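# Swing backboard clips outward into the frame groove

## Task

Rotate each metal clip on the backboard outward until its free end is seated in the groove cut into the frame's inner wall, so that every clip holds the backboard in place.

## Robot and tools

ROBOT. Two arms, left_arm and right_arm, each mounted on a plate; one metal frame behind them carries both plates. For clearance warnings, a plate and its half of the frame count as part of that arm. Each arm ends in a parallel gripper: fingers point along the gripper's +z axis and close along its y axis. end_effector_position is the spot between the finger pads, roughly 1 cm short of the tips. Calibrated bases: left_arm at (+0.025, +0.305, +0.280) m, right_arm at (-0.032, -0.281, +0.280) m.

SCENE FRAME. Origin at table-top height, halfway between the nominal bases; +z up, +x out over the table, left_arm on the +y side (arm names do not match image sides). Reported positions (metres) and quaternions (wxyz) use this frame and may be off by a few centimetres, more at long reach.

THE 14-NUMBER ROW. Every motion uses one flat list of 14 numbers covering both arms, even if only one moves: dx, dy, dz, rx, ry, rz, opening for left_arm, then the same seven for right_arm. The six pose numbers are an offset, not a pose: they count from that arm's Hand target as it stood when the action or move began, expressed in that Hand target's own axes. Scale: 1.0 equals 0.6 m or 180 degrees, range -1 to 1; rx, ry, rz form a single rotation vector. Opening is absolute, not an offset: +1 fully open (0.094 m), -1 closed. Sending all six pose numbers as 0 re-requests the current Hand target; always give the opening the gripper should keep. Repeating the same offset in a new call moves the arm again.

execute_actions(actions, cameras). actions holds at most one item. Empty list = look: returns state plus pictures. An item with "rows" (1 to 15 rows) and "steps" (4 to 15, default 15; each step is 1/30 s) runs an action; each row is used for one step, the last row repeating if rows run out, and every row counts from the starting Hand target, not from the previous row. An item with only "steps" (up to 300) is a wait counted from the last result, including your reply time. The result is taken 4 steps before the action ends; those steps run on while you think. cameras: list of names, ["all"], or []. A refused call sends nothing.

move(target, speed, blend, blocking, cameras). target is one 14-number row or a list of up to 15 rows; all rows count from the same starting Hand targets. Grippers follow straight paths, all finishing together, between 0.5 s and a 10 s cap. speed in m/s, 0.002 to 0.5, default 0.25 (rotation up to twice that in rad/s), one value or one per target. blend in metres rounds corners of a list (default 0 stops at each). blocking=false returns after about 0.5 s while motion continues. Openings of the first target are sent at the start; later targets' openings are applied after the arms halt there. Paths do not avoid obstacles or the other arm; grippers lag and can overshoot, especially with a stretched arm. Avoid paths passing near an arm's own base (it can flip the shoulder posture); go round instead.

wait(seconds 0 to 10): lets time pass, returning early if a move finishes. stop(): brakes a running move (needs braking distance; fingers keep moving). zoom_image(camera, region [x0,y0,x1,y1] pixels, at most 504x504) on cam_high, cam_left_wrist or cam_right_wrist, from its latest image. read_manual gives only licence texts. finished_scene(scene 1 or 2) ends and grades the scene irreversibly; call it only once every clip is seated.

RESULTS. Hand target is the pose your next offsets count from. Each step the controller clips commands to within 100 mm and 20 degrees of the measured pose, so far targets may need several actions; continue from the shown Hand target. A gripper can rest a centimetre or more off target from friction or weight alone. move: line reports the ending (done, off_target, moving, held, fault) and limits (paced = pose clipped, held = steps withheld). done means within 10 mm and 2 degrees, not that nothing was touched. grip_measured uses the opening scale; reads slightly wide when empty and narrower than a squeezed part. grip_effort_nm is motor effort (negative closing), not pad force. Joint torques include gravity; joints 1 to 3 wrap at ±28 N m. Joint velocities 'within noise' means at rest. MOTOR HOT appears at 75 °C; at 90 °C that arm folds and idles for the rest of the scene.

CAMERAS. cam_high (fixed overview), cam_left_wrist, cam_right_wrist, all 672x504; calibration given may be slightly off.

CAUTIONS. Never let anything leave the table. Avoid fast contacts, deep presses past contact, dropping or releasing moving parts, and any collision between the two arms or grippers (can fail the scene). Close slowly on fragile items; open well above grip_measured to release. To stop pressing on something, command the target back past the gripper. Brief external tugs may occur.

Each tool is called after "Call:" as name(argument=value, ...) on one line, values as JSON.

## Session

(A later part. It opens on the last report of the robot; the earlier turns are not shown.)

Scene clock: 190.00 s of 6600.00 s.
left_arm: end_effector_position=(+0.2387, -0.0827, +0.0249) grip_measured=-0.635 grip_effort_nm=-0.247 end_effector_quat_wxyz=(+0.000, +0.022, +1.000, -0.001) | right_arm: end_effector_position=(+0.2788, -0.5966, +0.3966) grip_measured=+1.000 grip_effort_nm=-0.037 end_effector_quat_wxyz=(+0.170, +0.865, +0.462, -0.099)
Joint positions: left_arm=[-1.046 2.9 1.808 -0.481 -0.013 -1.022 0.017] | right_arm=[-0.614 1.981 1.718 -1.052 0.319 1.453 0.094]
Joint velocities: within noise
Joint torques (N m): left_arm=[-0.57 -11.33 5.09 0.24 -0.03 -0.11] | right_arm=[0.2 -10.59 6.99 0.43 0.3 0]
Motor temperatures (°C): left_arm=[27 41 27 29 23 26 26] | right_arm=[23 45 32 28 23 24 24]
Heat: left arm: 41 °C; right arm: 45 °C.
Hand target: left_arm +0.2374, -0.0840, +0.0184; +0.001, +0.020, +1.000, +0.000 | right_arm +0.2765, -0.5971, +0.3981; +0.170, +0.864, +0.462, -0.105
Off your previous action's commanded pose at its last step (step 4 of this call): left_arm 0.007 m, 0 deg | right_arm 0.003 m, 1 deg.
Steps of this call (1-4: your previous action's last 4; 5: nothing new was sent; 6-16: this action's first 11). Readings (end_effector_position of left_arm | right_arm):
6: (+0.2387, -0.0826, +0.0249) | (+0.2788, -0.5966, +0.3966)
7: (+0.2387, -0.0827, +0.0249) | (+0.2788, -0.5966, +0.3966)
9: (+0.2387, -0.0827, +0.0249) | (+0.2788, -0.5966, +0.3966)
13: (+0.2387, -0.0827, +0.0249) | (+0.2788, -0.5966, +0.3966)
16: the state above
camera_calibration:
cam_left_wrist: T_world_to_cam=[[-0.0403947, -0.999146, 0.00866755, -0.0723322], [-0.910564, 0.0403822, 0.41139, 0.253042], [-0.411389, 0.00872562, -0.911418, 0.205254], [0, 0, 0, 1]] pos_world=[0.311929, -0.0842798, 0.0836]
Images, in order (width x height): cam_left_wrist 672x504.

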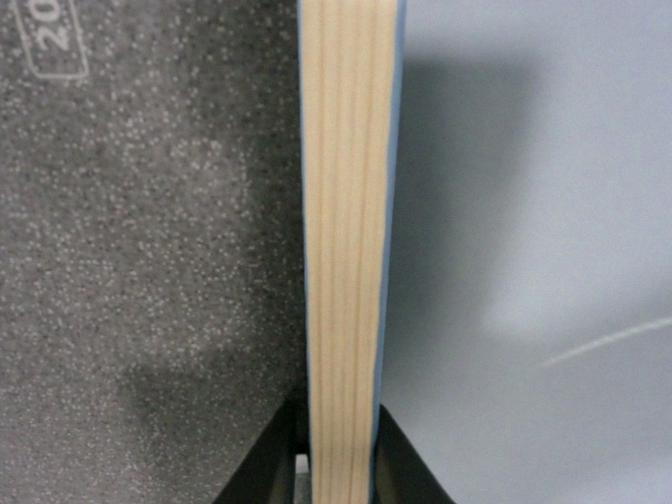

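Call:
execute_actions(actions=[{"rows":[[0,0,0,0,0,0,-0.45,0,0,0,0,0,0,1]],"steps":15}], cameras=[])

Call:
move(target=[[0,0,-0.13,0,0,0,-0.45,0,0,0,0,0,0,1]], speed=0.12, cameras=["cam_left_wrist"])

Call:
zoom_image(camera="cam_left_wrist", region=[250, 200, 450, 350])

Scene clock: 190.60 s of 6600.00 s.
left_arm: end_effector_position=(+0.2386, -0.0825, +0.0246) grip_measured=-0.453 grip_effort_nm=0.168 end_effector_quat_wxyz=(+0.000, +0.022, +1.000, +0.000) | right_arm: end_effector_position=(+0.2788, -0.5966, +0.3966) grip_measured=+1.000 grip_effort_nm=-0.037 end_effector_quat_wxyz=(+0.170, +0.865, +0.462, -0.099)
Joint positions: left_arm=[-1.046 2.901 1.808 -0.481 -0.013 -1.022 0.026] | right_arm=[-0.614 1.981 1.718 -1.052 0.319 1.453 0.094]
Joint velocities: within noise
Joint torques (N m): left_arm=[-0.57 -11.38 5.08 0.24 -0.02 -0.11] | right_arm=[0.1 -10.55 7.04 0.45 0.26 -0.03]
Motor temperatures (°C): left_arm=[27 41 27 29 23 26 26] | right_arm=[23 45 32 28 23 24 24]
Heat: left arm: 41 °C; right arm: 45 °C.
Hand target: left_arm +0.2374, -0.0840, +0.0183; +0.001, +0.020, +1.000, +0.000 | right_arm +0.2765, -0.5971, +0.3981; +0.170, +0.864, +0.462, -0.105
Off your previous action's commanded pose at its last step (step 4 of this call): left_arm 0.007 m, 0 deg | right_arm 0.003 m, 1 deg.
Steps of this call (1-4: your previous action's last 4; 5-7: nothing new was sent; 8-18: this action's first 11). Readings (end_effector_position of left_arm | right_arm):
8: (+0.2387, -0.0827, +0.0249) | (+0.2788, -0.5966, +0.3966)
9: (+0.2387, -0.0826, +0.0248) | (+0.2788, -0.5966, +0.3966)
11: (+0.2386, -0.0825, +0.0246) | (+0.2788, -0.5966, +0.3966)
15: (+0.2386, -0.0825, +0.0246) | (+0.2788, -0.5966, +0.3966)
18: the state above
No camera images: "cameras" was empty.

Scene clock: 192.07 s of 6600.00 s.
left_arm: end_effector_position=(+0.2397, -0.0838, +0.0878) grip_measured=-0.453 grip_effort_nm=0.159 end_effector_quat_wxyz=(+0.000, +0.021, +1.000, -0.001) | right_arm: end_effector_position=(+0.2788, -0.5966, +0.3966) grip_measured=+1.000 grip_effort_nm=-0.032 end_effector_quat_wxyz=(+0.170, +0.865, +0.462, -0.099)
Joint positions: left_arm=[-1.046 2.716 1.721 -0.578 -0.012 -1.024 0.026] | right_arm=[-0.614 1.981 1.718 -1.052 0.319 1.453 0.094]
Joint velocities: within noise
Joint torques (N m): left_arm=[-0.7 -15.47 3.21 0.08 -0.03 -0.12] | right_arm=[-0.03 -10.54 6.94 0.45 0.28 -0.03]
Motor temperatures (°C): left_arm=[27 41 27 29 23 26 26] | right_arm=[23 45 32 28 23 24 24]
Heat: left arm: 41 °C; right arm: 45 °C.
Hand target: left_arm +0.2373, -0.0841, +0.0964; +0.001, +0.020, +1.000, +0.000 | right_arm +0.2765, -0.5971, +0.3981; +0.170, +0.864, +0.462, -0.105
Off your previous action's commanded pose at its last step (step 4 of this call): left_arm 0.007 m, 0 deg | right_arm 0.003 m, 1 deg.
Off the commanded pose: left_arm 0.009 m, 0 deg | right_arm 0.003 m, 1 deg.
Kept back: nothing.
move: done
camera_calibration:
cam_left_wrist: T_world_to_cam=[[-0.0396277, -0.999173, 0.00907038, -0.074128], [-0.910322, 0.0398437, 0.411979, 0.227972], [-0.411999, 0.00806878, -0.911148, 0.263035], [0, 0, 0, 1]] pos_world=[0.312961, -0.0852724, 0.146417]
Images, in order (width x height): cam_left_wrist 672x504.

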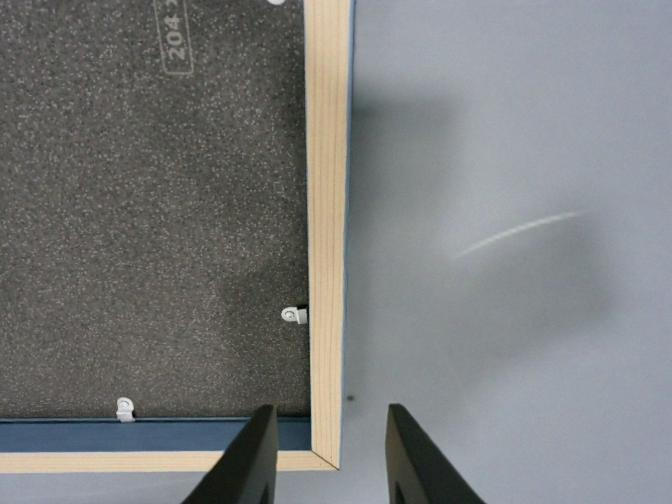

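Scaled by 2.520 from the camera's 672x504 image, which has a finer 960x720 frame.

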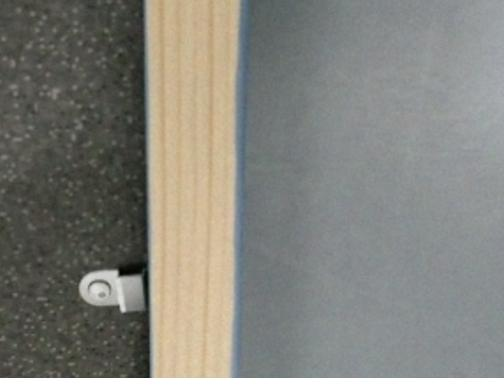

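Call:
move(target=[[-0.0558,-0.001,0.04,0,0,0,-0.2,0,0,0,0,0,0,1],[-0.0558,-0.001,0.124,0,0,0,-0.2,0,0,0,0,0,0,1]], speed=0.1, cameras=["cam_left_wrist"])

Scene clock: 193.97 s of 6600.00 s.
left_arm: end_effector_position=(+0.2692, -0.0820, +0.0266) grip_measured=-0.203 grip_effort_nm=0.164 end_effector_quat_wxyz=(-0.004, +0.015, +1.000, +0.004) | right_arm: end_effector_position=(+0.2788, -0.5966, +0.3966) grip_measured=+1.000 grip_effort_nm=-0.032 end_effector_quat_wxyz=(+0.170, +0.865, +0.462, -0.099)
Joint positions: left_arm=[-0.986 2.949 1.941 -0.577 -0.012 -0.977 0.037] | right_arm=[-0.614 1.981 1.718 -1.052 0.319 1.453 0.094]
Joint velocities: within noise
Joint torques (N m): left_arm=[-0.46 -12.12 5.5 0.28 -0.03 0.03] | right_arm=[0.1 -10.54 6.93 0.43 0.28 -0.01]
Motor temperatures (°C): left_arm=[27 42 27 29 23 26 26] | right_arm=[23 45 32 28 23 24 24]
Heat: left arm: 42 °C; right arm: 45 °C.
Hand target: left_arm +0.2707, -0.0862, +0.0221; +0.001, +0.020, +1.000, +0.000 | right_arm +0.2765, -0.5971, +0.3981; +0.170, +0.864, +0.462, -0.105
Off the commanded pose: left_arm 0.006 m, 1 deg | right_arm 0.003 m, 1 deg.
Kept back: nothing.
move: done
camera_calibration:
cam_left_wrist: T_world_to_cam=[[-0.0264159, -0.99965, -0.00107728, -0.0739405], [-0.907787, 0.0235371, 0.418771, 0.27771], [-0.4186, 0.0120402, -0.908091, 0.221411], [0, 0, 0, 1]] pos_world=[0.342831, -0.083117, 0.0846845]
Images, in order (width x height): cam_left_wrist 672x504.

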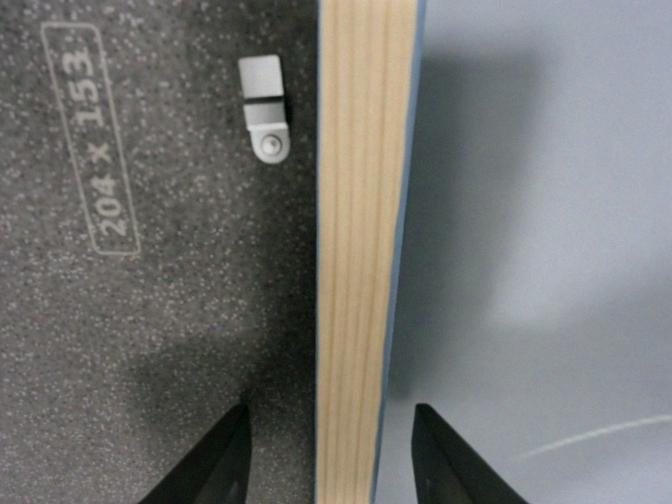

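Call:
execute_actions(actions=[{"rows":[[0,0,0,0,0,0,-0.6,0,0,0,0,0,0,1],[0,0,0,0,0,0,-0.7,0,0,0,0,0,0,1],[0,0,0,0,0,0,-0.83,0,0,0,0,0,0,1]],"steps":15}], cameras=[])

Call:
move(target=[-0.008,0.063,-0.008,0,0,0,-0.83,0,0,0,0,0,0,1], speed=0.05, cameras=["cam_left_wrist"])

Scene clock: 194.50 s of 6600.00 s.
left_arm: end_effector_position=(+0.2695, -0.0832, +0.0267) grip_measured=-0.767 grip_effort_nm=-1.009 end_effector_quat_wxyz=(-0.003, +0.016, +1.000, +0.002) | right_arm: end_effector_position=(+0.2788, -0.5966, +0.3966) grip_measured=+1.000 grip_effort_nm=-0.037 end_effector_quat_wxyz=(+0.170, +0.865, +0.462, -0.099)
Joint positions: left_arm=[-0.986 2.949 1.941 -0.573 -0.01 -0.974 0.011] | right_arm=[-0.614 1.981 1.718 -1.052 0.319 1.453 0.094]
Joint velocities: within noise
Joint torques (N m): left_arm=[-0.44 -12.12 5.46 0.25 -0.07 0.01] | right_arm=[0.08 -10.44 7.02 0.46 0.3 -0.04]
Motor temperatures (°C): left_arm=[27 42 27 29 23 26 26] | right_arm=[23 45 32 28 23 24 24]
Heat: left arm: 42 °C; right arm: 45 °C.
Hand target: left_arm +0.2707, -0.0861, +0.0221; +0.001, +0.021, +1.000, +0.000 | right_arm +0.2765, -0.5971, +0.3981; +0.170, +0.864, +0.462, -0.105
Steps of this call (1-5: nothing new was sent; 6-16: this action's first 11). Readings (end_effector_position of left_arm | right_arm):
6: (+0.2692, -0.0820, +0.0266) | (+0.2788, -0.5966, +0.3966)
7: (+0.2691, -0.0821, +0.0266) | (+0.2788, -0.5966, +0.3966)
9: (+0.2695, -0.0832, +0.0267) | (+0.2788, -0.5966, +0.3966)
13: (+0.2695, -0.0832, +0.0267) | (+0.2788, -0.5966, +0.3966)
16: the state above
No camera images: "cameras" was empty.

Scene clock: 195.80 s of 6600.00 s.
left_arm: end_effector_position=(+0.2732, -0.0564, +0.0254) grip_measured=-0.767 grip_effort_nm=-1.013 end_effector_quat_wxyz=(-0.004, +0.020, +1.000, -0.006) | right_arm: end_effector_position=(+0.2788, -0.5966, +0.3966) grip_measured=+1.000 grip_effort_nm=-0.037 end_effector_quat_wxyz=(+0.170, +0.865, +0.462, -0.099)
Joint positions: left_arm=[-0.942 2.882 1.769 -0.454 0 -0.923 0.011] | right_arm=[-0.614 1.981 1.718 -1.052 0.319 1.453 0.094]
Joint velocities: within noise
Joint torques (N m): left_arm=[0.7 -14.31 2.15 0.24 -0.17 0.08] | right_arm=[-0.16 -10.48 7.04 0.42 0.29 -0.02]
Motor temperatures (°C): left_arm=[27 42 27 29 23 26 26] | right_arm=[23 45 32 28 23 24 24]
Heat: left arm: 42 °C; right arm: 45 °C.
Hand target: left_arm +0.2771, -0.0484, +0.0269; +0.001, +0.020, +1.000, +0.000 | right_arm +0.2765, -0.5971, +0.3981; +0.170, +0.864, +0.462, -0.105
Off your previous action's commanded pose at its last step (step 4 of this call): left_arm 0.006 m, 1 deg | right_arm 0.003 m, 1 deg.
Off the commanded pose: left_arm 0.009 m, 1 deg | right_arm 0.003 m, 1 deg.
Kept back: nothing.
move: done
camera_calibration:
cam_left_wrist: T_world_to_cam=[[-0.0360645, -0.999148, 0.0200723, -0.0461319], [-0.90728, 0.0411561, 0.418509, 0.282131], [-0.418979, -0.00311782, -0.907991, 0.220886], [0, 0, 0, 1]] pos_world=[0.346855, -0.0570154, 0.0834141]
Images, in order (width x height): cam_left_wrist 672x504.

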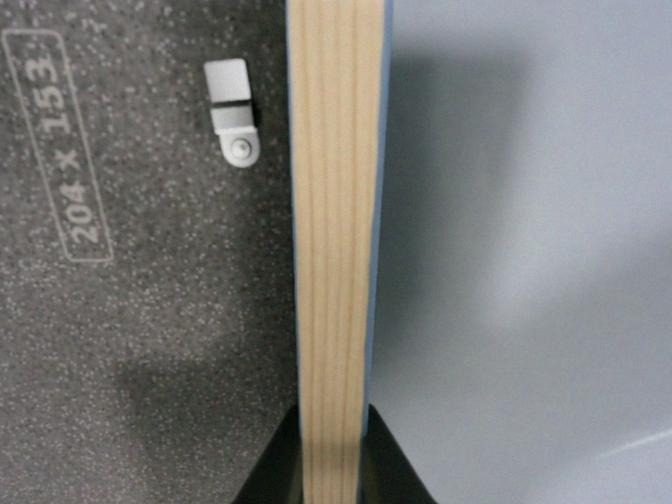

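Call:
execute_actions(actions=[{"rows":[[0,0,0,0,0,0,-0.6,0,0,0,0,0,0,1],[0,0,0,0,0,0,-0.4,0,0,0,0,0,0,1]],"steps":15}], cameras=[])

Call:
move(target=[[0,-0.012,-0.11,0,0,0,-0.4,0,0,0,0,0,0,1],[-0.1,-0.03,-0.09,0,0,0,0.1,0,0,0,0,0,0,1]], speed=0.12, blend=0.01, cameras=["cam_left_wrist"])

Scene clock: 196.40 s of 6600.00 s.
left_arm: end_effector_position=(+0.2733, -0.0537, +0.0243) grip_measured=-0.403 grip_effort_nm=0.173 end_effector_quat_wxyz=(-0.004, +0.020, +1.000, -0.004) | right_arm: end_effector_position=(+0.2788, -0.5966, +0.3966) grip_measured=+1.000 grip_effort_nm=-0.032 end_effector_quat_wxyz=(+0.170, +0.865, +0.462, -0.099)
Joint positions: left_arm=[-0.939 2.882 1.762 -0.452 -0.001 -0.919 0.028] | right_arm=[-0.614 1.981 1.718 -1.052 0.319 1.453 0.094]
Joint velocities: within noise
Joint torques (N m): left_arm=[0.43 -14.28 2.4 0.23 -0.16 0.04] | right_arm=[-0.05 -10.58 6.9 0.43 0.3 -0.02]
Motor temperatures (°C): left_arm=[27 42 27 29 23 26 26] | right_arm=[23 45 32 28 23 24 24]
Heat: left arm: 42 °C; right arm: 45 °C.
Hand target: left_arm +0.2771, -0.0485, +0.0269; +0.001, +0.020, +1.000, +0.000 | right_arm +0.2765, -0.5971, +0.3981; +0.170, +0.864, +0.462, -0.105
Steps of this call (1-7: nothing new was sent; 8-18: this action's first 11). Readings (end_effector_position of left_arm | right_arm):
8: (+0.2732, -0.0565, +0.0253) | (+0.2788, -0.5966, +0.3966)
9: (+0.2732, -0.0560, +0.0250) | (+0.2788, -0.5966, +0.3966)
11: (+0.2729, -0.0540, +0.0244) | (+0.2788, -0.5966, +0.3966)
15: (+0.2733, -0.0537, +0.0243) | (+0.2788, -0.5966, +0.3966)
18: the state above
No camera images: "cameras" was empty.

Scene clock: 198.77 s of 6600.00 s.
left_arm: end_effector_position=(+0.3365, -0.0681, +0.0844) grip_measured=+0.097 grip_effort_nm=0.168 end_effector_quat_wxyz=(+0.000, +0.014, +1.000, -0.006) | right_arm: end_effector_position=(+0.2788, -0.5966, +0.3966) grip_measured=+1.000 grip_effort_nm=-0.032 end_effector_quat_wxyz=(+0.170, +0.865, +0.462, -0.099)
Joint positions: left_arm=[-0.853 2.862 2.037 -0.739 -0.006 -0.845 0.052] | right_arm=[-0.614 1.981 1.718 -1.052 0.319 1.453 0.094]
Joint velocities: within noise
Joint torques (N m): left_arm=[-0.61 -12.56 6.52 0.1 -0.1 0.04] | right_arm=[0.13 -10.66 6.93 0.45 0.28 0]
Motor temperatures (°C): left_arm=[27 42 27 29 23 26 26] | right_arm=[23 45 32 28 23 24 24]
Heat: left arm: 42 °C; right arm: 45 °C.
Hand target: left_arm +0.3361, -0.0690, +0.0809; +0.001, +0.021, +1.000, +0.000 | right_arm +0.2765, -0.5971, +0.3981; +0.170, +0.864, +0.462, -0.105
Off your previous action's commanded pose at its last step (step 4 of this call): left_arm 0.007 m, 1 deg | right_arm 0.003 m, 1 deg.
Off the commanded pose: left_arm 0.004 m, 1 deg | right_arm 0.003 m, 1 deg.
Kept back: nothing.
move: done
camera_calibration:
cam_left_wrist: T_world_to_cam=[[-0.0246754, -0.999521, 0.018671, -0.0604487], [-0.91091, 0.0301747, 0.411501, 0.316381], [-0.411868, -0.00685359, -0.911218, 0.298627], [0, 0, 0, 1]] pos_world=[0.409698, -0.0679198, 0.143052]
Images, in order (width x height): cam_left_wrist 672x504.

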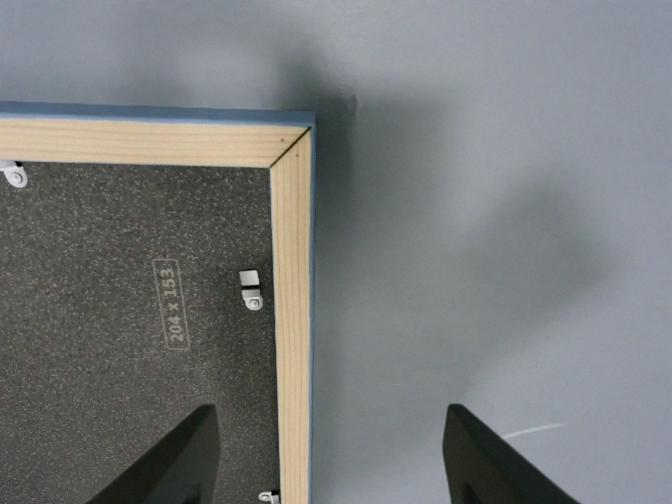

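Call:
move(target=[-0.0058,0.016,0.104,0,0,0,0.05,0,0,0,0,0,0,1], speed=0.06, cameras=["cam_left_wrist"])

Call:
zoom_image(camera="cam_left_wrist", region=[200, 350, 400, 500])

Scene clock: 200.57 s of 6600.00 s.
left_arm: end_effector_position=(+0.3356, -0.0606, +0.0258) grip_measured=+0.052 grip_effort_nm=-0.105 end_effector_quat_wxyz=(-0.005, +0.019, +1.000, +0.000) | right_arm: end_effector_position=(+0.2788, -0.5966, +0.3966) grip_measured=+1.000 grip_effort_nm=-0.037 end_effector_quat_wxyz=(+0.170, +0.865, +0.462, -0.099)
Joint positions: left_arm=[-0.843 3.027 2.126 -0.677 -0.006 -0.825 0.049] | right_arm=[-0.614 1.981 1.718 -1.052 0.319 1.453 0.094]
Joint velocities: within noise
Joint torques (N m): left_arm=[0.25 -12.11 5.97 0.3 -0.1 0.05] | right_arm=[0.09 -10.56 6.93 0.42 0.26 0.01]
Motor temperatures (°C): left_arm=[27 42 28 29 23 26 26] | right_arm=[23 45 32 28 23 24 24]
Heat: left arm: 42 °C; right arm: 45 °C.
Hand target: left_arm +0.3403, -0.0595, +0.0187; +0.001, +0.020, +1.000, +0.000 | right_arm +0.2765, -0.5971, +0.3981; +0.170, +0.864, +0.462, -0.105
Off the commanded pose: left_arm 0.009 m, 1 deg | right_arm 0.003 m, 1 deg.
Kept back: nothing.
move: done
camera_calibration:
cam_left_wrist: T_world_to_cam=[[-0.0346632, -0.999368, 0.00788791, -0.0482723], [-0.906691, 0.0347666, 0.420361, 0.338116], [-0.420369, 0.00741917, -0.907323, 0.248551], [0, 0, 0, 1]] pos_world=[0.409377, -0.061841, 0.0837658]
Images, in order (width x height): cam_left_wrist 672x504.

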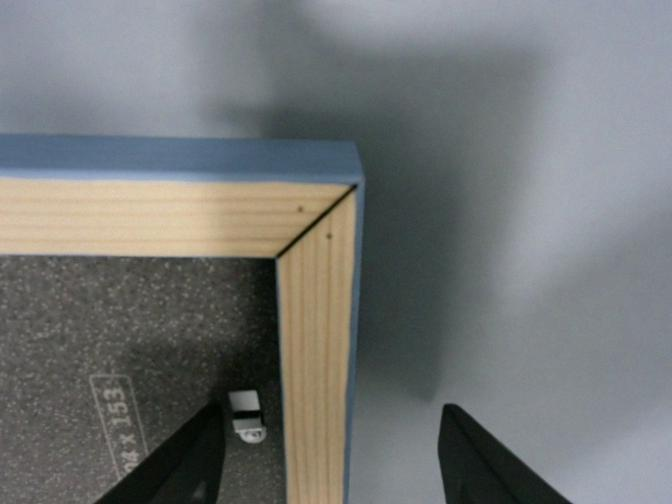

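Scaled by 2.520 from the camera's 672x504 image, which has a finer 960x720 frame.

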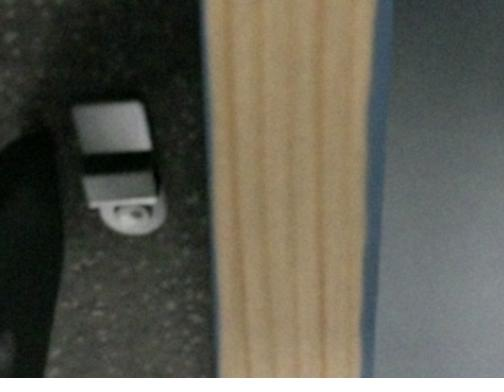

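Call:
move(target=[[-0.0075,0.005,-0.04,0,0,0,0.05,0,0,0,0,0,0,1],[-0.0075,0.005,0,0,0,0,0.05,0,0,0,0,0,0,1]], speed=0.06, cameras=["cam_left_wrist"])

Call:
zoom_image(camera="cam_left_wrist", region=[200, 350, 400, 500])

Scene clock: 201.93 s of 6600.00 s.
left_arm: end_effector_position=(+0.3412, -0.0574, +0.0259) grip_measured=+0.052 grip_effort_nm=-0.110 end_effector_quat_wxyz=(-0.004, +0.018, +1.000, -0.001) | right_arm: end_effector_position=(+0.2788, -0.5966, +0.3966) grip_measured=+1.000 grip_effort_nm=-0.042 end_effector_quat_wxyz=(+0.170, +0.865, +0.462, -0.099)
Joint positions: left_arm=[-0.829 3.03 2.134 -0.68 -0.006 -0.814 0.049] | right_arm=[-0.614 1.981 1.718 -1.052 0.319 1.453 0.094]
Joint velocities: within noise
Joint torques (N m): left_arm=[0.02 -12.05 6.05 0.27 -0.1 0.04] | right_arm=[-0.05 -10.47 6.98 0.41 0.28 -0.01]
Motor temperatures (°C): left_arm=[27 43 28 29 23 26 26] | right_arm=[23 45 32 28 23 24 24]
Heat: left arm: 43 °C; right arm: 45 °C.
Hand target: left_arm +0.3447, -0.0567, +0.0186; +0.001, +0.021, +1.000, +0.000 | right_arm +0.2765, -0.5971, +0.3981; +0.170, +0.864, +0.462, -0.105
Off the commanded pose: left_arm 0.008 m, 1 deg | right_arm 0.003 m, 1 deg.
Kept back: nothing.
move: done
camera_calibration:
cam_left_wrist: T_world_to_cam=[[-0.0319789, -0.999446, 0.00925547, -0.0457708], [-0.907256, 0.032912, 0.41929, 0.343236], [-0.419362, 0.00501136, -0.907805, 0.250456], [0, 0, 0, 1]] pos_world=[0.414971, -0.0582972, 0.0838739]
Images, in order (width x height): cam_left_wrist 672x504.

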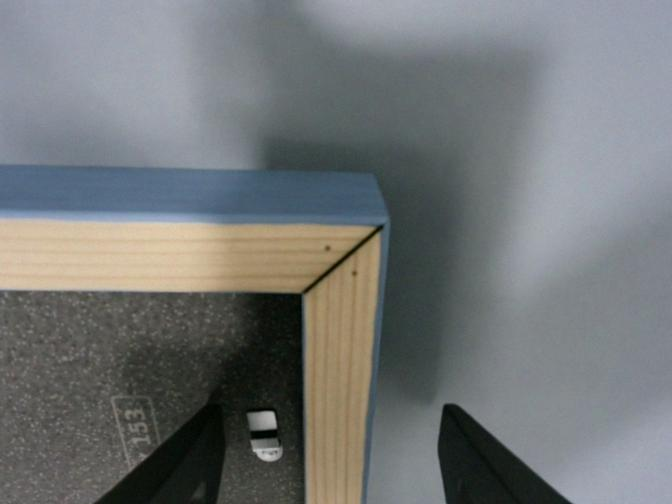

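Scaled by 2.520 from the camera's 672x504 image, which has a finer 960x720 frame.

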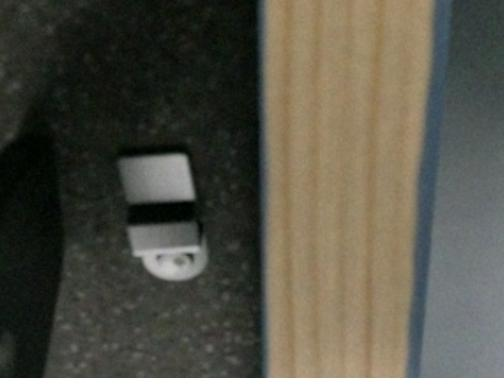

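Call:
execute_actions(actions=[{"rows":[[0,0,0,0,0,0,-0.2,0,0,0,0,0,0,1]],"steps":15}], cameras=[])

Call:
execute_actions(actions=[{"rows":[[0,0,0,0,0,0,-0.38,0,0,0,0,0,0,1]],"steps":15}], cameras=["cam_left_wrist"])

Call:
execute_actions(actions=[{"rows":[[0,0,0,0,0,0,-0.5,0,0,0,0,0,0,1]],"steps":15}], cameras=["cam_left_wrist"])

Call:
zoom_image(camera="cam_left_wrist", region=[240, 380, 380, 500])

Scene clock: 203.37 s of 6600.00 s.
left_arm: end_effector_position=(+0.3414, -0.0572, +0.0259) grip_measured=-0.197 grip_effort_nm=-0.125 end_effector_quat_wxyz=(-0.004, +0.018, +1.000, -0.001) | right_arm: end_effector_position=(+0.2788, -0.5966, +0.3966) grip_measured=+1.000 grip_effort_nm=-0.042 end_effector_quat_wxyz=(+0.170, +0.865, +0.462, -0.099)
Joint positions: left_arm=[-0.829 3.03 2.134 -0.68 -0.008 -0.814 0.038] | right_arm=[-0.614 1.981 1.718 -1.052 0.319 1.453 0.094]
Joint velocities: within noise
Joint torques (N m): left_arm=[0.03 -12.05 6.08 0.27 -0.08 0.04] | right_arm=[-0.05 -10.65 6.89 0.41 0.28 -0.04]
Motor temperatures (°C): left_arm=[27 43 28 29 23 26 26] | right_arm=[23 45 32 28 23 24 24]
Heat: left arm: 43 °C; right arm: 45 °C.
Hand target: left_arm +0.3447, -0.0567, +0.0186; +0.001, +0.021, +1.000, +0.000 | right_arm +0.2765, -0.5971, +0.3981; +0.170, +0.864, +0.462, -0.105
Steps of this call (1-32: nothing new was sent; 33-43: this action's first 11). Readings (end_effector_position of left_arm | right_arm):
33: (+0.3412, -0.0574, +0.0259) | (+0.2788, -0.5966, +0.3966)
34: (+0.3413, -0.0573, +0.0259) | (+0.2788, -0.5966, +0.3966)
36: (+0.3413, -0.0573, +0.0259) | (+0.2788, -0.5966, +0.3966)
40: (+0.3414, -0.0572, +0.0259) | (+0.2788, -0.5966, +0.3966)
43: the state above
No camera images: "cameras" was empty.

Scene clock: 203.87 s of 6600.00 s.
left_arm: end_effector_position=(+0.3416, -0.0559, +0.0257) grip_measured=-0.377 grip_effort_nm=-0.129 end_effector_quat_wxyz=(-0.003, +0.018, +1.000, +0.002) | right_arm: end_effector_position=(+0.2788, -0.5966, +0.3966) grip_measured=+1.000 grip_effort_nm=-0.037 end_effector_quat_wxyz=(+0.170, +0.865, +0.462, -0.099)
Joint positions: left_arm=[-0.829 3.031 2.134 -0.683 -0.011 -0.814 0.029] | right_arm=[-0.614 1.981 1.718 -1.052 0.319 1.453 0.094]
Joint velocities: within noise
Joint torques (N m): left_arm=[-0.01 -12.04 6.08 0.28 -0.05 0.04] | right_arm=[0.03 -10.47 6.97 0.43 0.31 -0.03]
Motor temperatures (°C): left_arm=[27 43 28 29 23 26 26] | right_arm=[23 45 32 28 23 24 24]
Heat: left arm: 43 °C; right arm: 45 °C.
Hand target: left_arm +0.3447, -0.0566, +0.0185; +0.001, +0.020, +1.000, +0.000 | right_arm +0.2765, -0.5971, +0.3981; +0.170, +0.864, +0.462, -0.105
Off your previous action's commanded pose at its last step (step 4 of this call): left_arm 0.008 m, 1 deg | right_arm 0.003 m, 1 deg.
Steps of this call (1-4: your previous action's last 4; 5-15: this action's first 11). Readings (end_effector_position of left_arm | right_arm):
5: (+0.3416, -0.0571, +0.0259) | (+0.2788, -0.5966, +0.3966)
6: (+0.3415, -0.0564, +0.0257) | (+0.2788, -0.5966, +0.3966)
8: (+0.3416, -0.0559, +0.0257) | (+0.2788, -0.5966, +0.3966)
12: (+0.3416, -0.0559, +0.0257) | (+0.2788, -0.5966, +0.3966)
15: the state above
camera_calibration:
cam_left_wrist: T_world_to_cam=[[-0.0320633, -0.99948, 0.00335749, -0.0440785], [-0.907859, 0.0305288, 0.418163, 0.343673], [-0.418048, 0.0103596, -0.908366, 0.250292], [0, 0, 0, 1]] pos_world=[0.415227, -0.0571404, 0.0837939]
Images, in order (width x height): cam_left_wrist 672x504.

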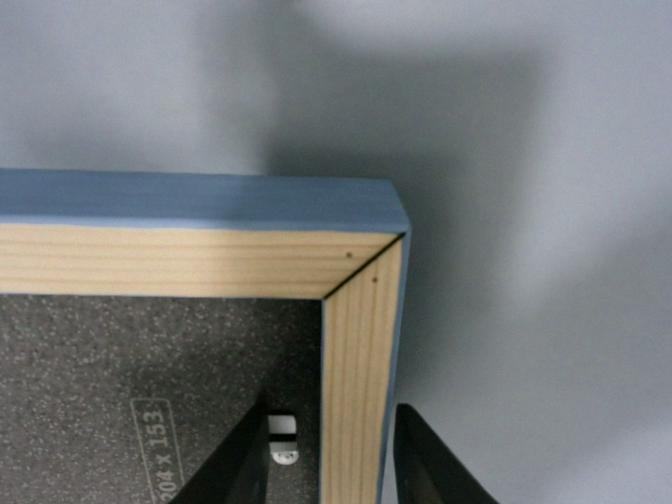

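Scene clock: 204.37 s of 6600.00 s.
left_arm: end_effector_position=(+0.3418, -0.0551, +0.0257) grip_measured=-0.496 grip_effort_nm=-0.188 end_effector_quat_wxyz=(-0.003, +0.019, +1.000, +0.004) | right_arm: end_effector_position=(+0.2788, -0.5966, +0.3966) grip_measured=+1.000 grip_effort_nm=-0.032 end_effector_quat_wxyz=(+0.170, +0.865, +0.462, -0.099)
Joint positions: left_arm=[-0.828 3.031 2.134 -0.685 -0.014 -0.809 0.024] | right_arm=[-0.614 1.981 1.718 -1.052 0.319 1.453 0.094]
Joint velocities: within noise
Joint torques (N m): left_arm=[-0.05 -12.04 6.11 0.3 -0.02 0] | right_arm=[-0.09 -10.54 6.93 0.44 0.32 -0.01]
Motor temperatures (°C): left_arm=[27 43 28 29 23 26 26] | right_arm=[23 45 32 28 23 24 24]
Heat: left arm: 43 °C; right arm: 45 °C.
Hand target: left_arm +0.3448, -0.0567, +0.0185; +0.001, +0.021, +1.000, +0.000 | right_arm +0.2765, -0.5971, +0.3981; +0.170, +0.864, +0.462, -0.105
Off your previous action's commanded pose at its last step (step 4 of this call): left_arm 0.008 m, 1 deg | right_arm 0.003 m, 1 deg.
Steps of this call (1-4: your previous action's last 4; 5-15: this action's first 11). Readings (end_effector_position of left_arm | right_arm):
5: (+0.3417, -0.0554, +0.0257) | (+0.2788, -0.5966, +0.3966)
6: (+0.3417, -0.0550, +0.0257) | (+0.2788, -0.5966, +0.3966)
8: (+0.3417, -0.0550, +0.0257) | (+0.2788, -0.5966, +0.3966)
12: (+0.3418, -0.0551, +0.0257) | (+0.2788, -0.5966, +0.3966)
15: the state above
camera_calibration:
cam_left_wrist: T_world_to_cam=[[-0.0359255, -0.999354, 0.000161503, -0.0418719], [-0.908036, 0.0327102, 0.417614, 0.344006], [-0.41735, 0.0148563, -0.908625, 0.250376], [0, 0, 0, 1]] pos_world=[0.41536, -0.056817, 0.0838431]
Images, in order (width x height): cam_left_wrist 672x504.

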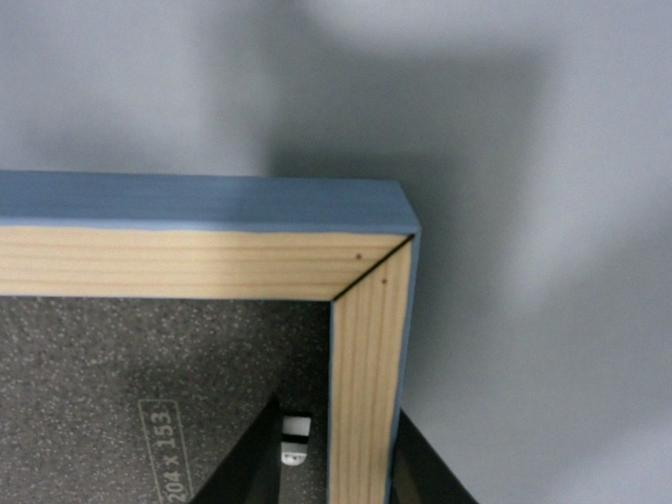

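Scaled by 3.600 from the camera's 672x504 image, which has a finer 960x720 frame.

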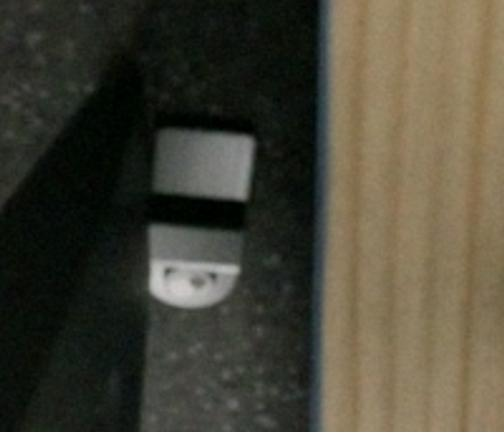

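Same state as clip #3 had; continuing with the same step sequence.

Call:
execute_actions(actions=[{"rows":[[0,0,0,0,0,0,-0.56,0,0,0,0,0,0,1]],"steps":15}], cameras=["cam_left_wrist"])

Call:
zoom_image(camera="cam_left_wrist", region=[240, 380, 380, 500])

Call:
execute_actions(actions=[{"rows":[[0,0,0,0,0,0,-0.6,0,0,0,0,0,0,1]],"steps":15}], cameras=["cam_left_wrist"])

Call:
zoom_image(camera="cam_left_wrist", region=[240, 380, 380, 500])

Call:
execute_actions(actions=[{"rows":[[0,0,0,0,0,0,-0.625,0,0,0,0,0,0,1]],"steps":15}], cameras=["cam_left_wrist"])

Call:
zoom_image(camera="cam_left_wrist", region=[260, 420, 340, 490])

Scene clock: 205.03 s of 6600.00 s.
left_arm: end_effector_position=(+0.3423, -0.0556, +0.0257) grip_measured=-0.556 grip_effort_nm=-0.193 end_effector_quat_wxyz=(-0.002, +0.020, +1.000, +0.002) | right_arm: end_effector_position=(+0.2788, -0.5966, +0.3966) grip_measured=+1.000 grip_effort_nm=-0.037 end_effector_quat_wxyz=(+0.170, +0.865, +0.462, -0.099)
Joint positions: left_arm=[-0.828 3.031 2.134 -0.682 -0.014 -0.809 0.021] | right_arm=[-0.614 1.981 1.718 -1.052 0.319 1.453 0.094]
Joint velocities: within noise
Joint torques (N m): left_arm=[-0.03 -12.05 6.11 0.28 -0.02 -0.01] | right_arm=[-0.01 -10.41 6.91 0.43 0.31 -0.03]
Motor temperatures (°C): left_arm=[27 43 28 29 23 26 26] | right_arm=[23 45 32 28 23 24 24]
Heat: left arm: 43 °C; right arm: 45 °C.
Hand target: left_arm +0.3447, -0.0566, +0.0185; +0.001, +0.020, +1.000, +0.000 | right_arm +0.2765, -0.5971, +0.3981; +0.170, +0.864, +0.462, -0.105
Off your previous action's commanded pose at its last step (step 4 of this call): left_arm 0.008 m, 1 deg | right_arm 0.003 m, 1 deg.
Steps of this call (1-4: your previous action's last 4; 5-9: nothing new was sent; 10-20: this action's first 11). Readings (end_effector_position of left_arm | right_arm):
10: (+0.3420, -0.0553, +0.0257) | (+0.2788, -0.5966, +0.3966)
11: (+0.3422, -0.0556, +0.0257) | (+0.2788, -0.5966, +0.3966)
13: (+0.3423, -0.0556, +0.0257) | (+0.2788, -0.5966, +0.3966)
17: (+0.3423, -0.0556, +0.0257) | (+0.2788, -0.5966, +0.3966)
20: the state above
camera_calibration:
cam_left_wrist: T_world_to_cam=[[-0.0366487, -0.999325, 0.0023797, -0.0422305], [-0.90885, 0.0343206, 0.415708, 0.3449], [-0.415509, 0.0130724, -0.909495, 0.249881], [0, 0, 0, 1]] pos_world=[0.415743, -0.0573057, 0.0839886]
Images, in order (width x height): cam_left_wrist 672x504.

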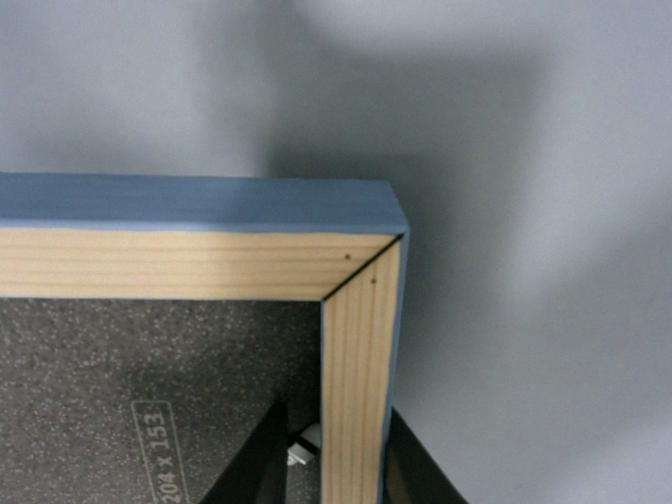

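Scaled by 3.600 from the camera's 672x504 image, which has a finer 960x720 frame.

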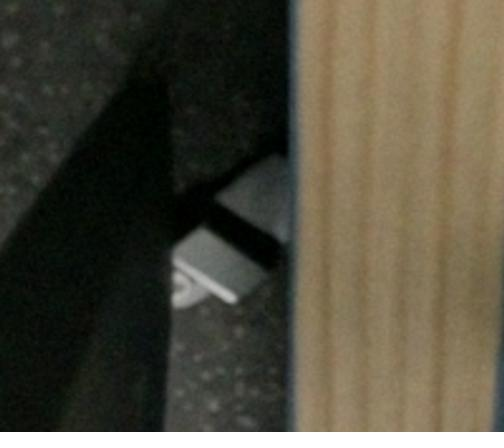

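Scene clock: 205.53 s of 6600.00 s.
left_arm: end_effector_position=(+0.3426, -0.0560, +0.0257) grip_measured=-0.596 grip_effort_nm=-0.203 end_effector_quat_wxyz=(-0.001, +0.020, +1.000, +0.002) | right_arm: end_effector_position=(+0.2788, -0.5966, +0.3966) grip_measured=+1.000 grip_effort_nm=-0.042 end_effector_quat_wxyz=(+0.170, +0.865, +0.462, -0.099)
Joint positions: left_arm=[-0.828 3.031 2.134 -0.68 -0.014 -0.809 0.019] | right_arm=[-0.614 1.981 1.718 -1.052 0.319 1.453 0.094]
Joint velocities: within noise
Joint torques (N m): left_arm=[-0.06 -12.04 6.12 0.27 -0.02 -0.01] | right_arm=[0.03 -10.67 7.04 0.41 0.29 -0.05]
Motor temperatures (°C): left_arm=[27 43 28 29 23 26 26] | right_arm=[23 45 32 28 23 24 24]
Heat: left arm: 43 °C; right arm: 45 °C.
Hand target: left_arm +0.3448, -0.0566, +0.0185; +0.001, +0.020, +1.000, +0.000 | right_arm +0.2765, -0.5971, +0.3981; +0.170, +0.864, +0.462, -0.105
Off your previous action's commanded pose at its last step (step 4 of this call): left_arm 0.008 m, 0 deg | right_arm 0.003 m, 1 deg.
Steps of this call (1-4: your previous action's last 4; 5-15: this action's first 11). Readings (end_effector_position of left_arm | right_arm):
5: (+0.3424, -0.0558, +0.0257) | (+0.2788, -0.5966, +0.3966)
6: (+0.3425, -0.0559, +0.0257) | (+0.2788, -0.5966, +0.3966)
8: (+0.3426, -0.0560, +0.0257) | (+0.2788, -0.5966, +0.3966)
12: (+0.3426, -0.0560, +0.0257) | (+0.2788, -0.5966, +0.3966)
15: the state above
camera_calibration:
cam_left_wrist: T_world_to_cam=[[-0.0366264, -0.999322, 0.00376318, -0.0426174], [-0.909375, 0.0348907, 0.414512, 0.345441], [-0.414362, 0.01176, -0.910036, 0.249561], [0, 0, 0, 1]] pos_world=[0.415983, -0.057576, 0.0840806]
Images, in order (width x height): cam_left_wrist 672x504.

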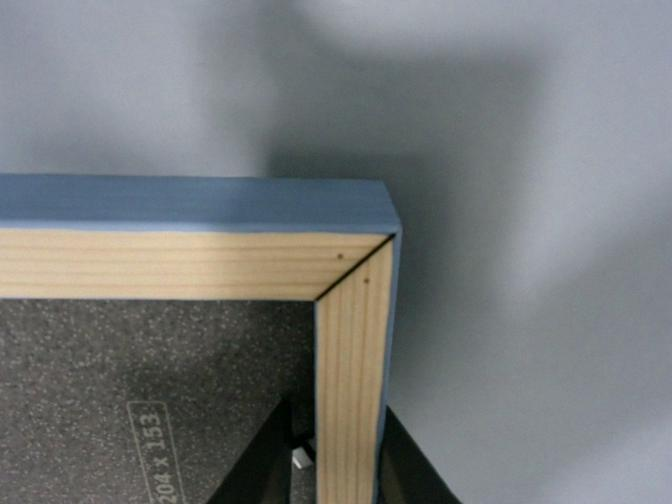

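Scaled by 3.600 from the camera's 672x504 image, which has a finer 960x720 frame.

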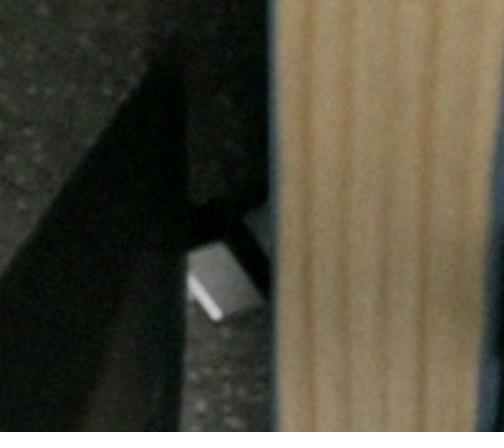

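Scene clock: 206.03 s of 6600.00 s.
left_arm: end_effector_position=(+0.3427, -0.0562, +0.0257) grip_measured=-0.620 grip_effort_nm=-0.222 end_effector_quat_wxyz=(-0.001, +0.020, +1.000, +0.001) | right_arm: end_effector_position=(+0.2788, -0.5966, +0.3966) grip_measured=+1.000 grip_effort_nm=-0.037 end_effector_quat_wxyz=(+0.170, +0.865, +0.462, -0.099)
Joint positions: left_arm=[-0.828 3.031 2.134 -0.679 -0.014 -0.809 0.018] | right_arm=[-0.614 1.981 1.718 -1.052 0.319 1.453 0.094]
Joint velocities: within noise
Joint torques (N m): left_arm=[-0.05 -12.05 6.12 0.25 -0.02 -0.01] | right_arm=[-0.09 -10.51 6.89 0.45 0.27 -0.05]
Motor temperatures (°C): left_arm=[27 43 28 29 23 26 26] | right_arm=[23 45 32 28 23 24 24]
Heat: left arm: 43 °C; right arm: 45 °C.
Hand target: left_arm +0.3447, -0.0566, +0.0185; +0.001, +0.020, +1.000, +0.000 | right_arm +0.2765, -0.5971, +0.3981; +0.170, +0.864, +0.462, -0.105
Off your previous action's commanded pose at its last step (step 4 of this call): left_arm 0.007 m, 0 deg | right_arm 0.003 m, 1 deg.
Steps of this call (1-4: your previous action's last 4; 5-15: this action's first 11). Readings (end_effector_position of left_arm | right_arm):
5: (+0.3426, -0.0561, +0.0257) | (+0.2788, -0.5966, +0.3966)
6: (+0.3427, -0.0562, +0.0257) | (+0.2788, -0.5966, +0.3966)
8: (+0.3427, -0.0562, +0.0257) | (+0.2788, -0.5966, +0.3966)
12: (+0.3427, -0.0562, +0.0257) | (+0.2788, -0.5966, +0.3966)
15: the state above
camera_calibration:
cam_left_wrist: T_world_to_cam=[[-0.0366113, -0.999318, 0.00485584, -0.0429036], [-0.90957, 0.0353352, 0.414045, 0.345679], [-0.413934, 0.010742, -0.910243, 0.249421], [0, 0, 0, 1]] pos_world=[0.416093, -0.0577682, 0.0841156]
Images, in order (width x height): cam_left_wrist 672x504.

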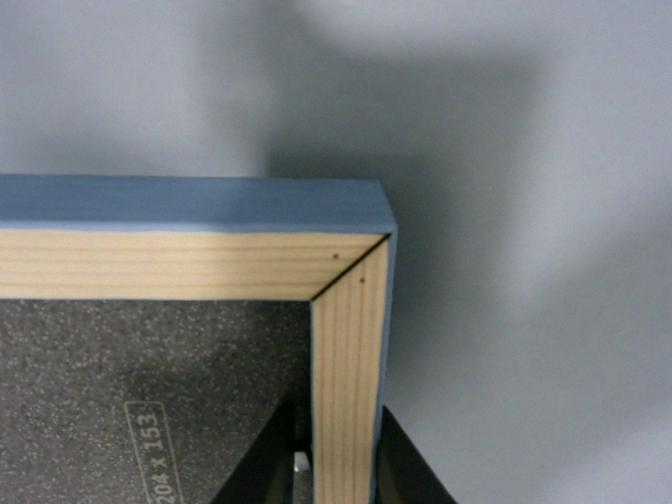

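Scaled by 6.300 from the camera's 672x504 image, which has a finer 960x720 frame.

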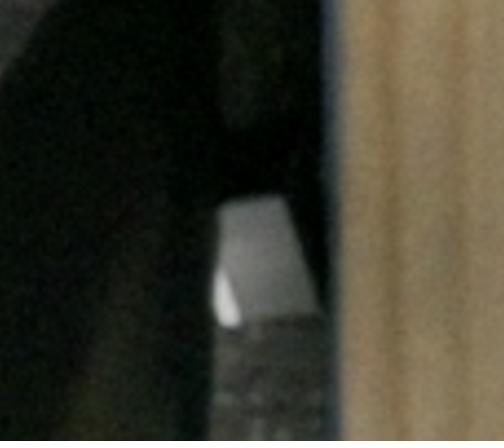

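Call:
execute_actions(actions=[{"rows":[[0,0,0,0,0,0,-0.638,0,0,0,0,0,0,1]],"steps":15}], cameras=["cam_left_wrist"])

Call:
zoom_image(camera="cam_left_wrist", region=[260, 420, 340, 490])

Scene clock: 206.53 s of 6600.00 s.
left_arm: end_effector_position=(+0.3428, -0.0564, +0.0257) grip_measured=-0.633 grip_effort_nm=-0.247 end_effector_quat_wxyz=(-0.001, +0.020, +1.000, +0.001) | right_arm: end_effector_position=(+0.2788, -0.5966, +0.3966) grip_measured=+1.000 grip_effort_nm=-0.027 end_effector_quat_wxyz=(+0.170, +0.865, +0.462, -0.099)
Joint positions: left_arm=[-0.828 3.031 2.134 -0.678 -0.014 -0.809 0.017] | right_arm=[-0.614 1.981 1.718 -1.052 0.319 1.453 0.094]
Joint velocities: within noise
Joint torques (N m): left_arm=[-0.05 -12.04 6.12 0.25 -0.02 -0.01] | right_arm=[0.05 -10.5 6.99 0.42 0.3 -0.01]
Motor temperatures (°C): left_arm=[27 43 28 29 23 26 26] | right_arm=[23 45 32 28 23 24 24]
Heat: left arm: 43 °C; right arm: 45 °C.
Hand target: left_arm +0.3448, -0.0567, +0.0185; +0.001, +0.020, +1.000, +0.000 | right_arm +0.2765, -0.5971, +0.3981; +0.170, +0.864, +0.462, -0.105
Off your previous action's commanded pose at its last step (step 4 of this call): left_arm 0.007 m, 0 deg | right_arm 0.003 m, 1 deg.
Steps of this call (1-4: your previous action's last 4; 5-15: this action's first 11). Readings (end_effector_position of left_arm | right_arm):
5: (+0.3428, -0.0563, +0.0257) | (+0.2788, -0.5966, +0.3966)
6: (+0.3428, -0.0563, +0.0257) | (+0.2788, -0.5966, +0.3966)
8: (+0.3428, -0.0564, +0.0257) | (+0.2788, -0.5966, +0.3966)
12: (+0.3428, -0.0564, +0.0257) | (+0.2788, -0.5966, +0.3966)
15: the state above
camera_calibration:
cam_left_wrist: T_world_to_cam=[[-0.0366035, -0.999315, 0.00540924, -0.0430579], [-0.909779, 0.0355625, 0.413566, 0.345895], [-0.413475, 0.0102167, -0.910458, 0.249292], [0, 0, 0, 1]] pos_world=[0.416189, -0.0578763, 0.0841527]
Images, in order (width x height): cam_left_wrist 672x504.

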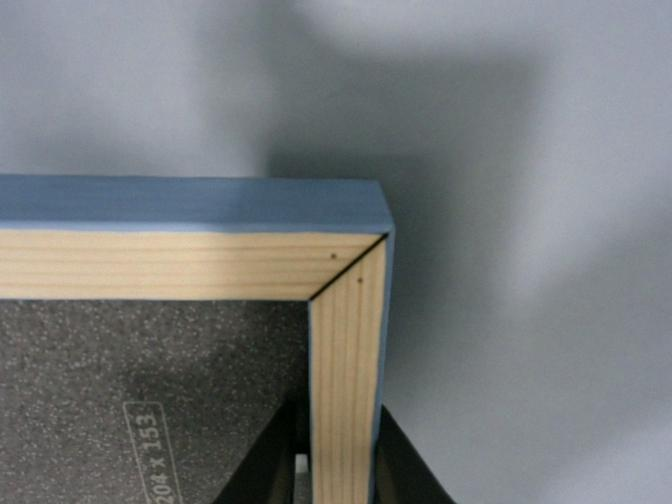

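Scaled by 6.300 from the camera's 672x504 image, which has a finer 960x720 frame.

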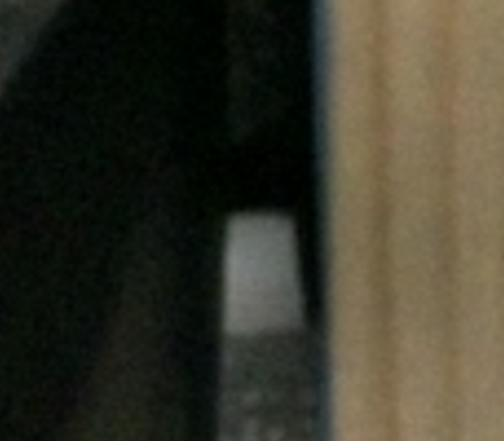

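Clip #1 is perpendicular. Releasing, lifting, and checking the whole frame.

Call:
execute_actions(actions=[{"rows":[[0,0,0,0,0,0,-0.45,0,0,0,0,0,0,1]],"steps":15}], cameras=[])

Call:
move(target=[[0,0,-0.12,0,0,0,-0.45,0,0,0,0,0,0,1],[0.09,0.13,-0.31,0,-0.125,0,-0.45,0,0,0,0,0,0,1]], speed=0.15, cameras=["cam_left_wrist","cam_high"])

Scene clock: 207.03 s of 6600.00 s.
left_arm: end_effector_position=(+0.3428, -0.0564, +0.0257) grip_measured=-0.453 grip_effort_nm=0.168 end_effector_quat_wxyz=(-0.001, +0.020, +1.000, +0.001) | right_arm: end_effector_position=(+0.2788, -0.5966, +0.3966) grip_measured=+1.000 grip_effort_nm=-0.037 end_effector_quat_wxyz=(+0.170, +0.865, +0.462, -0.099)
Joint positions: left_arm=[-0.828 3.031 2.134 -0.678 -0.014 -0.809 0.026] | right_arm=[-0.614 1.981 1.718 -1.052 0.319 1.453 0.094]
Joint velocities: within noise
Joint torques (N m): left_arm=[-0.05 -12.04 6.12 0.25 -0.03 -0.02] | right_arm=[-0.02 -10.59 7.15 0.45 0.29 -0.01]
Motor temperatures (°C): left_arm=[27 43 28 29 23 26 26] | right_arm=[23 45 32 28 23 24 24]
Heat: left arm: 43 °C; right arm: 45 °C.
Hand target: left_arm +0.3447, -0.0566, +0.0185; +0.001, +0.020, +1.000, +0.000 | right_arm +0.2765, -0.5971, +0.3981; +0.170, +0.864, +0.462, -0.105
Off your previous action's commanded pose at its last step (step 4 of this call): left_arm 0.007 m, 0 deg | right_arm 0.003 m, 1 deg.
Steps of this call (1-4: your previous action's last 4; 5-15: this action's first 11). Readings (end_effector_position of left_arm | right_arm):
5: (+0.3428, -0.0564, +0.0257) | (+0.2788, -0.5966, +0.3966)
6: (+0.3428, -0.0564, +0.0257) | (+0.2788, -0.5966, +0.3966)
8: (+0.3428, -0.0564, +0.0257) | (+0.2788, -0.5966, +0.3966)
12: (+0.3428, -0.0564, +0.0257) | (+0.2788, -0.5966, +0.3966)
15: the state above
No camera images: "cameras" was empty.

Scene clock: 209.70 s of 6600.00 s.
left_arm: end_effector_position=(+0.2913, +0.0243, +0.1970) grip_measured=-0.453 grip_effort_nm=0.159 end_effector_quat_wxyz=(+0.182, +0.025, +0.983, +0.002) | right_arm: end_effector_position=(+0.2788, -0.5966, +0.3966) grip_measured=+1.000 grip_effort_nm=-0.032 end_effector_quat_wxyz=(+0.170, +0.865, +0.462, -0.099)
Joint positions: left_arm=[-0.928 2.144 1.057 -0.261 -0.305 -0.861 0.026] | right_arm=[-0.614 1.981 1.718 -1.052 0.319 1.453 0.094]
Joint velocities: within noise
Joint torques (N m): left_arm=[-0.49 -11.9 3.06 0.64 -0.33 -0.12] | right_arm=[-0.05 -10.4 6.9 0.44 0.28 -0.02]
Motor temperatures (°C): left_arm=[27 44 28 29 23 26 26] | right_arm=[23 45 32 28 23 24 24]
Heat: left arm: 44 °C; right arm: 45 °C.
Hand target: left_arm +0.2937, +0.0234, +0.2045; +0.196, +0.020, +0.980, -0.004 | right_arm +0.2765, -0.5971, +0.3981; +0.170, +0.864, +0.462, -0.105
Off your previous action's commanded pose at its last step (step 4 of this call): left_arm 0.007 m, 0 deg | right_arm 0.003 m, 1 deg.
Off the commanded pose: left_arm 0.008 m, 2 deg | right_arm 0.003 m, 1 deg.
Kept back: nothing.
move: done
camera_calibration:
cam_left_wrist: T_world_to_cam=[[-0.0484583, -0.998814, -0.00469499, 0.040239], [-0.997113, 0.0480997, 0.0587481, 0.320333], [-0.0584526, 0.00752827, -0.998262, 0.297137], [0, 0, 0, 1]] pos_world=[0.338726, 0.0225465, 0.277991]
Images, in order (width x height): cam_high 672x504, cam_left_wrist 672x504.

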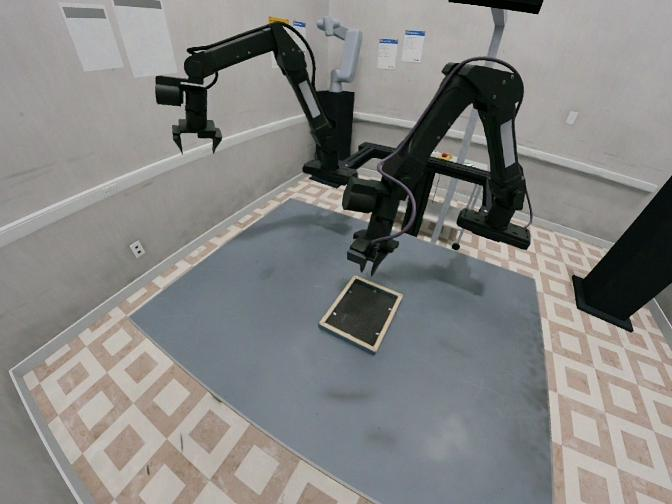

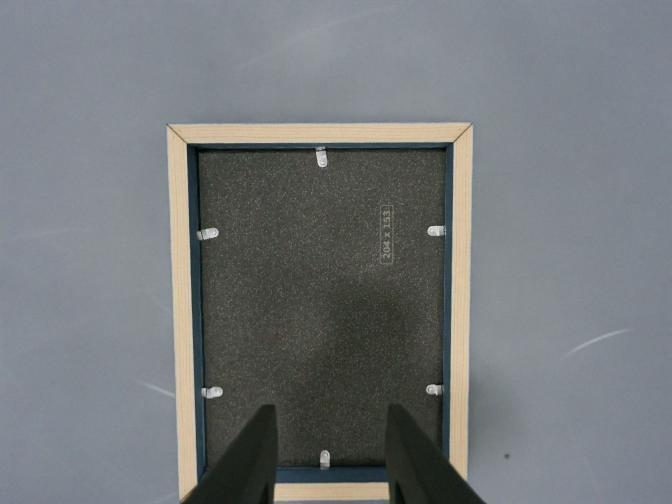

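Call:
zoom_image(camera="cam_left_wrist", region=[170, 120, 370, 270])

Call:
zoom_image(camera="cam_left_wrist", region=[350, 180, 490, 420])

Call:
zoom_image(camera="cam_left_wrist", region=[170, 350, 370, 500])

Scaled by 2.520 from the camera's 672x504 image, which has a finer 960x720 frame.

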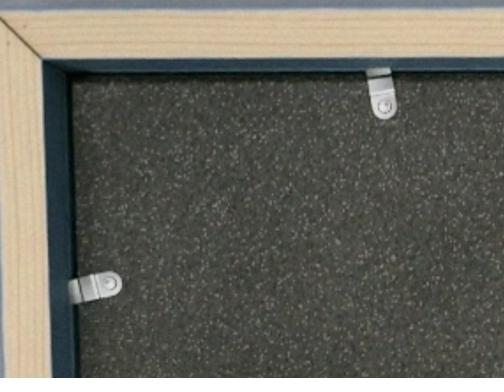

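Scaled by 2.100 from the camera's 672x504 image, which has a finer 960x720 frame.

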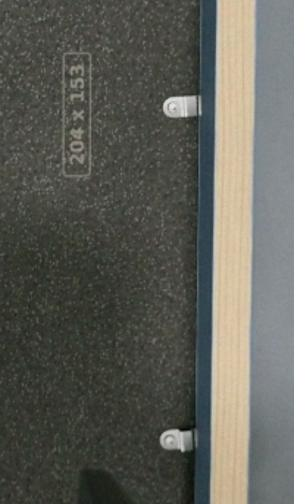

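Scaled by 2.520 from the camera's 672x504 image, which has a finer 960x720 frame.

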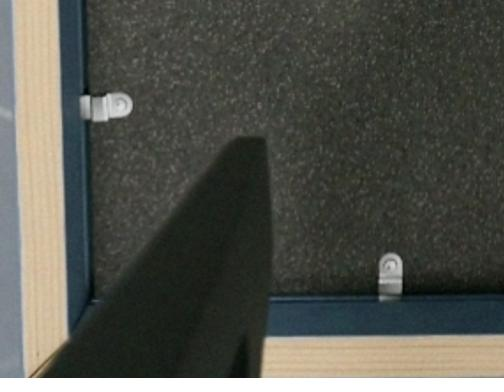

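Call:
finished_scene(scene=2)

The scene is finished: the task was done.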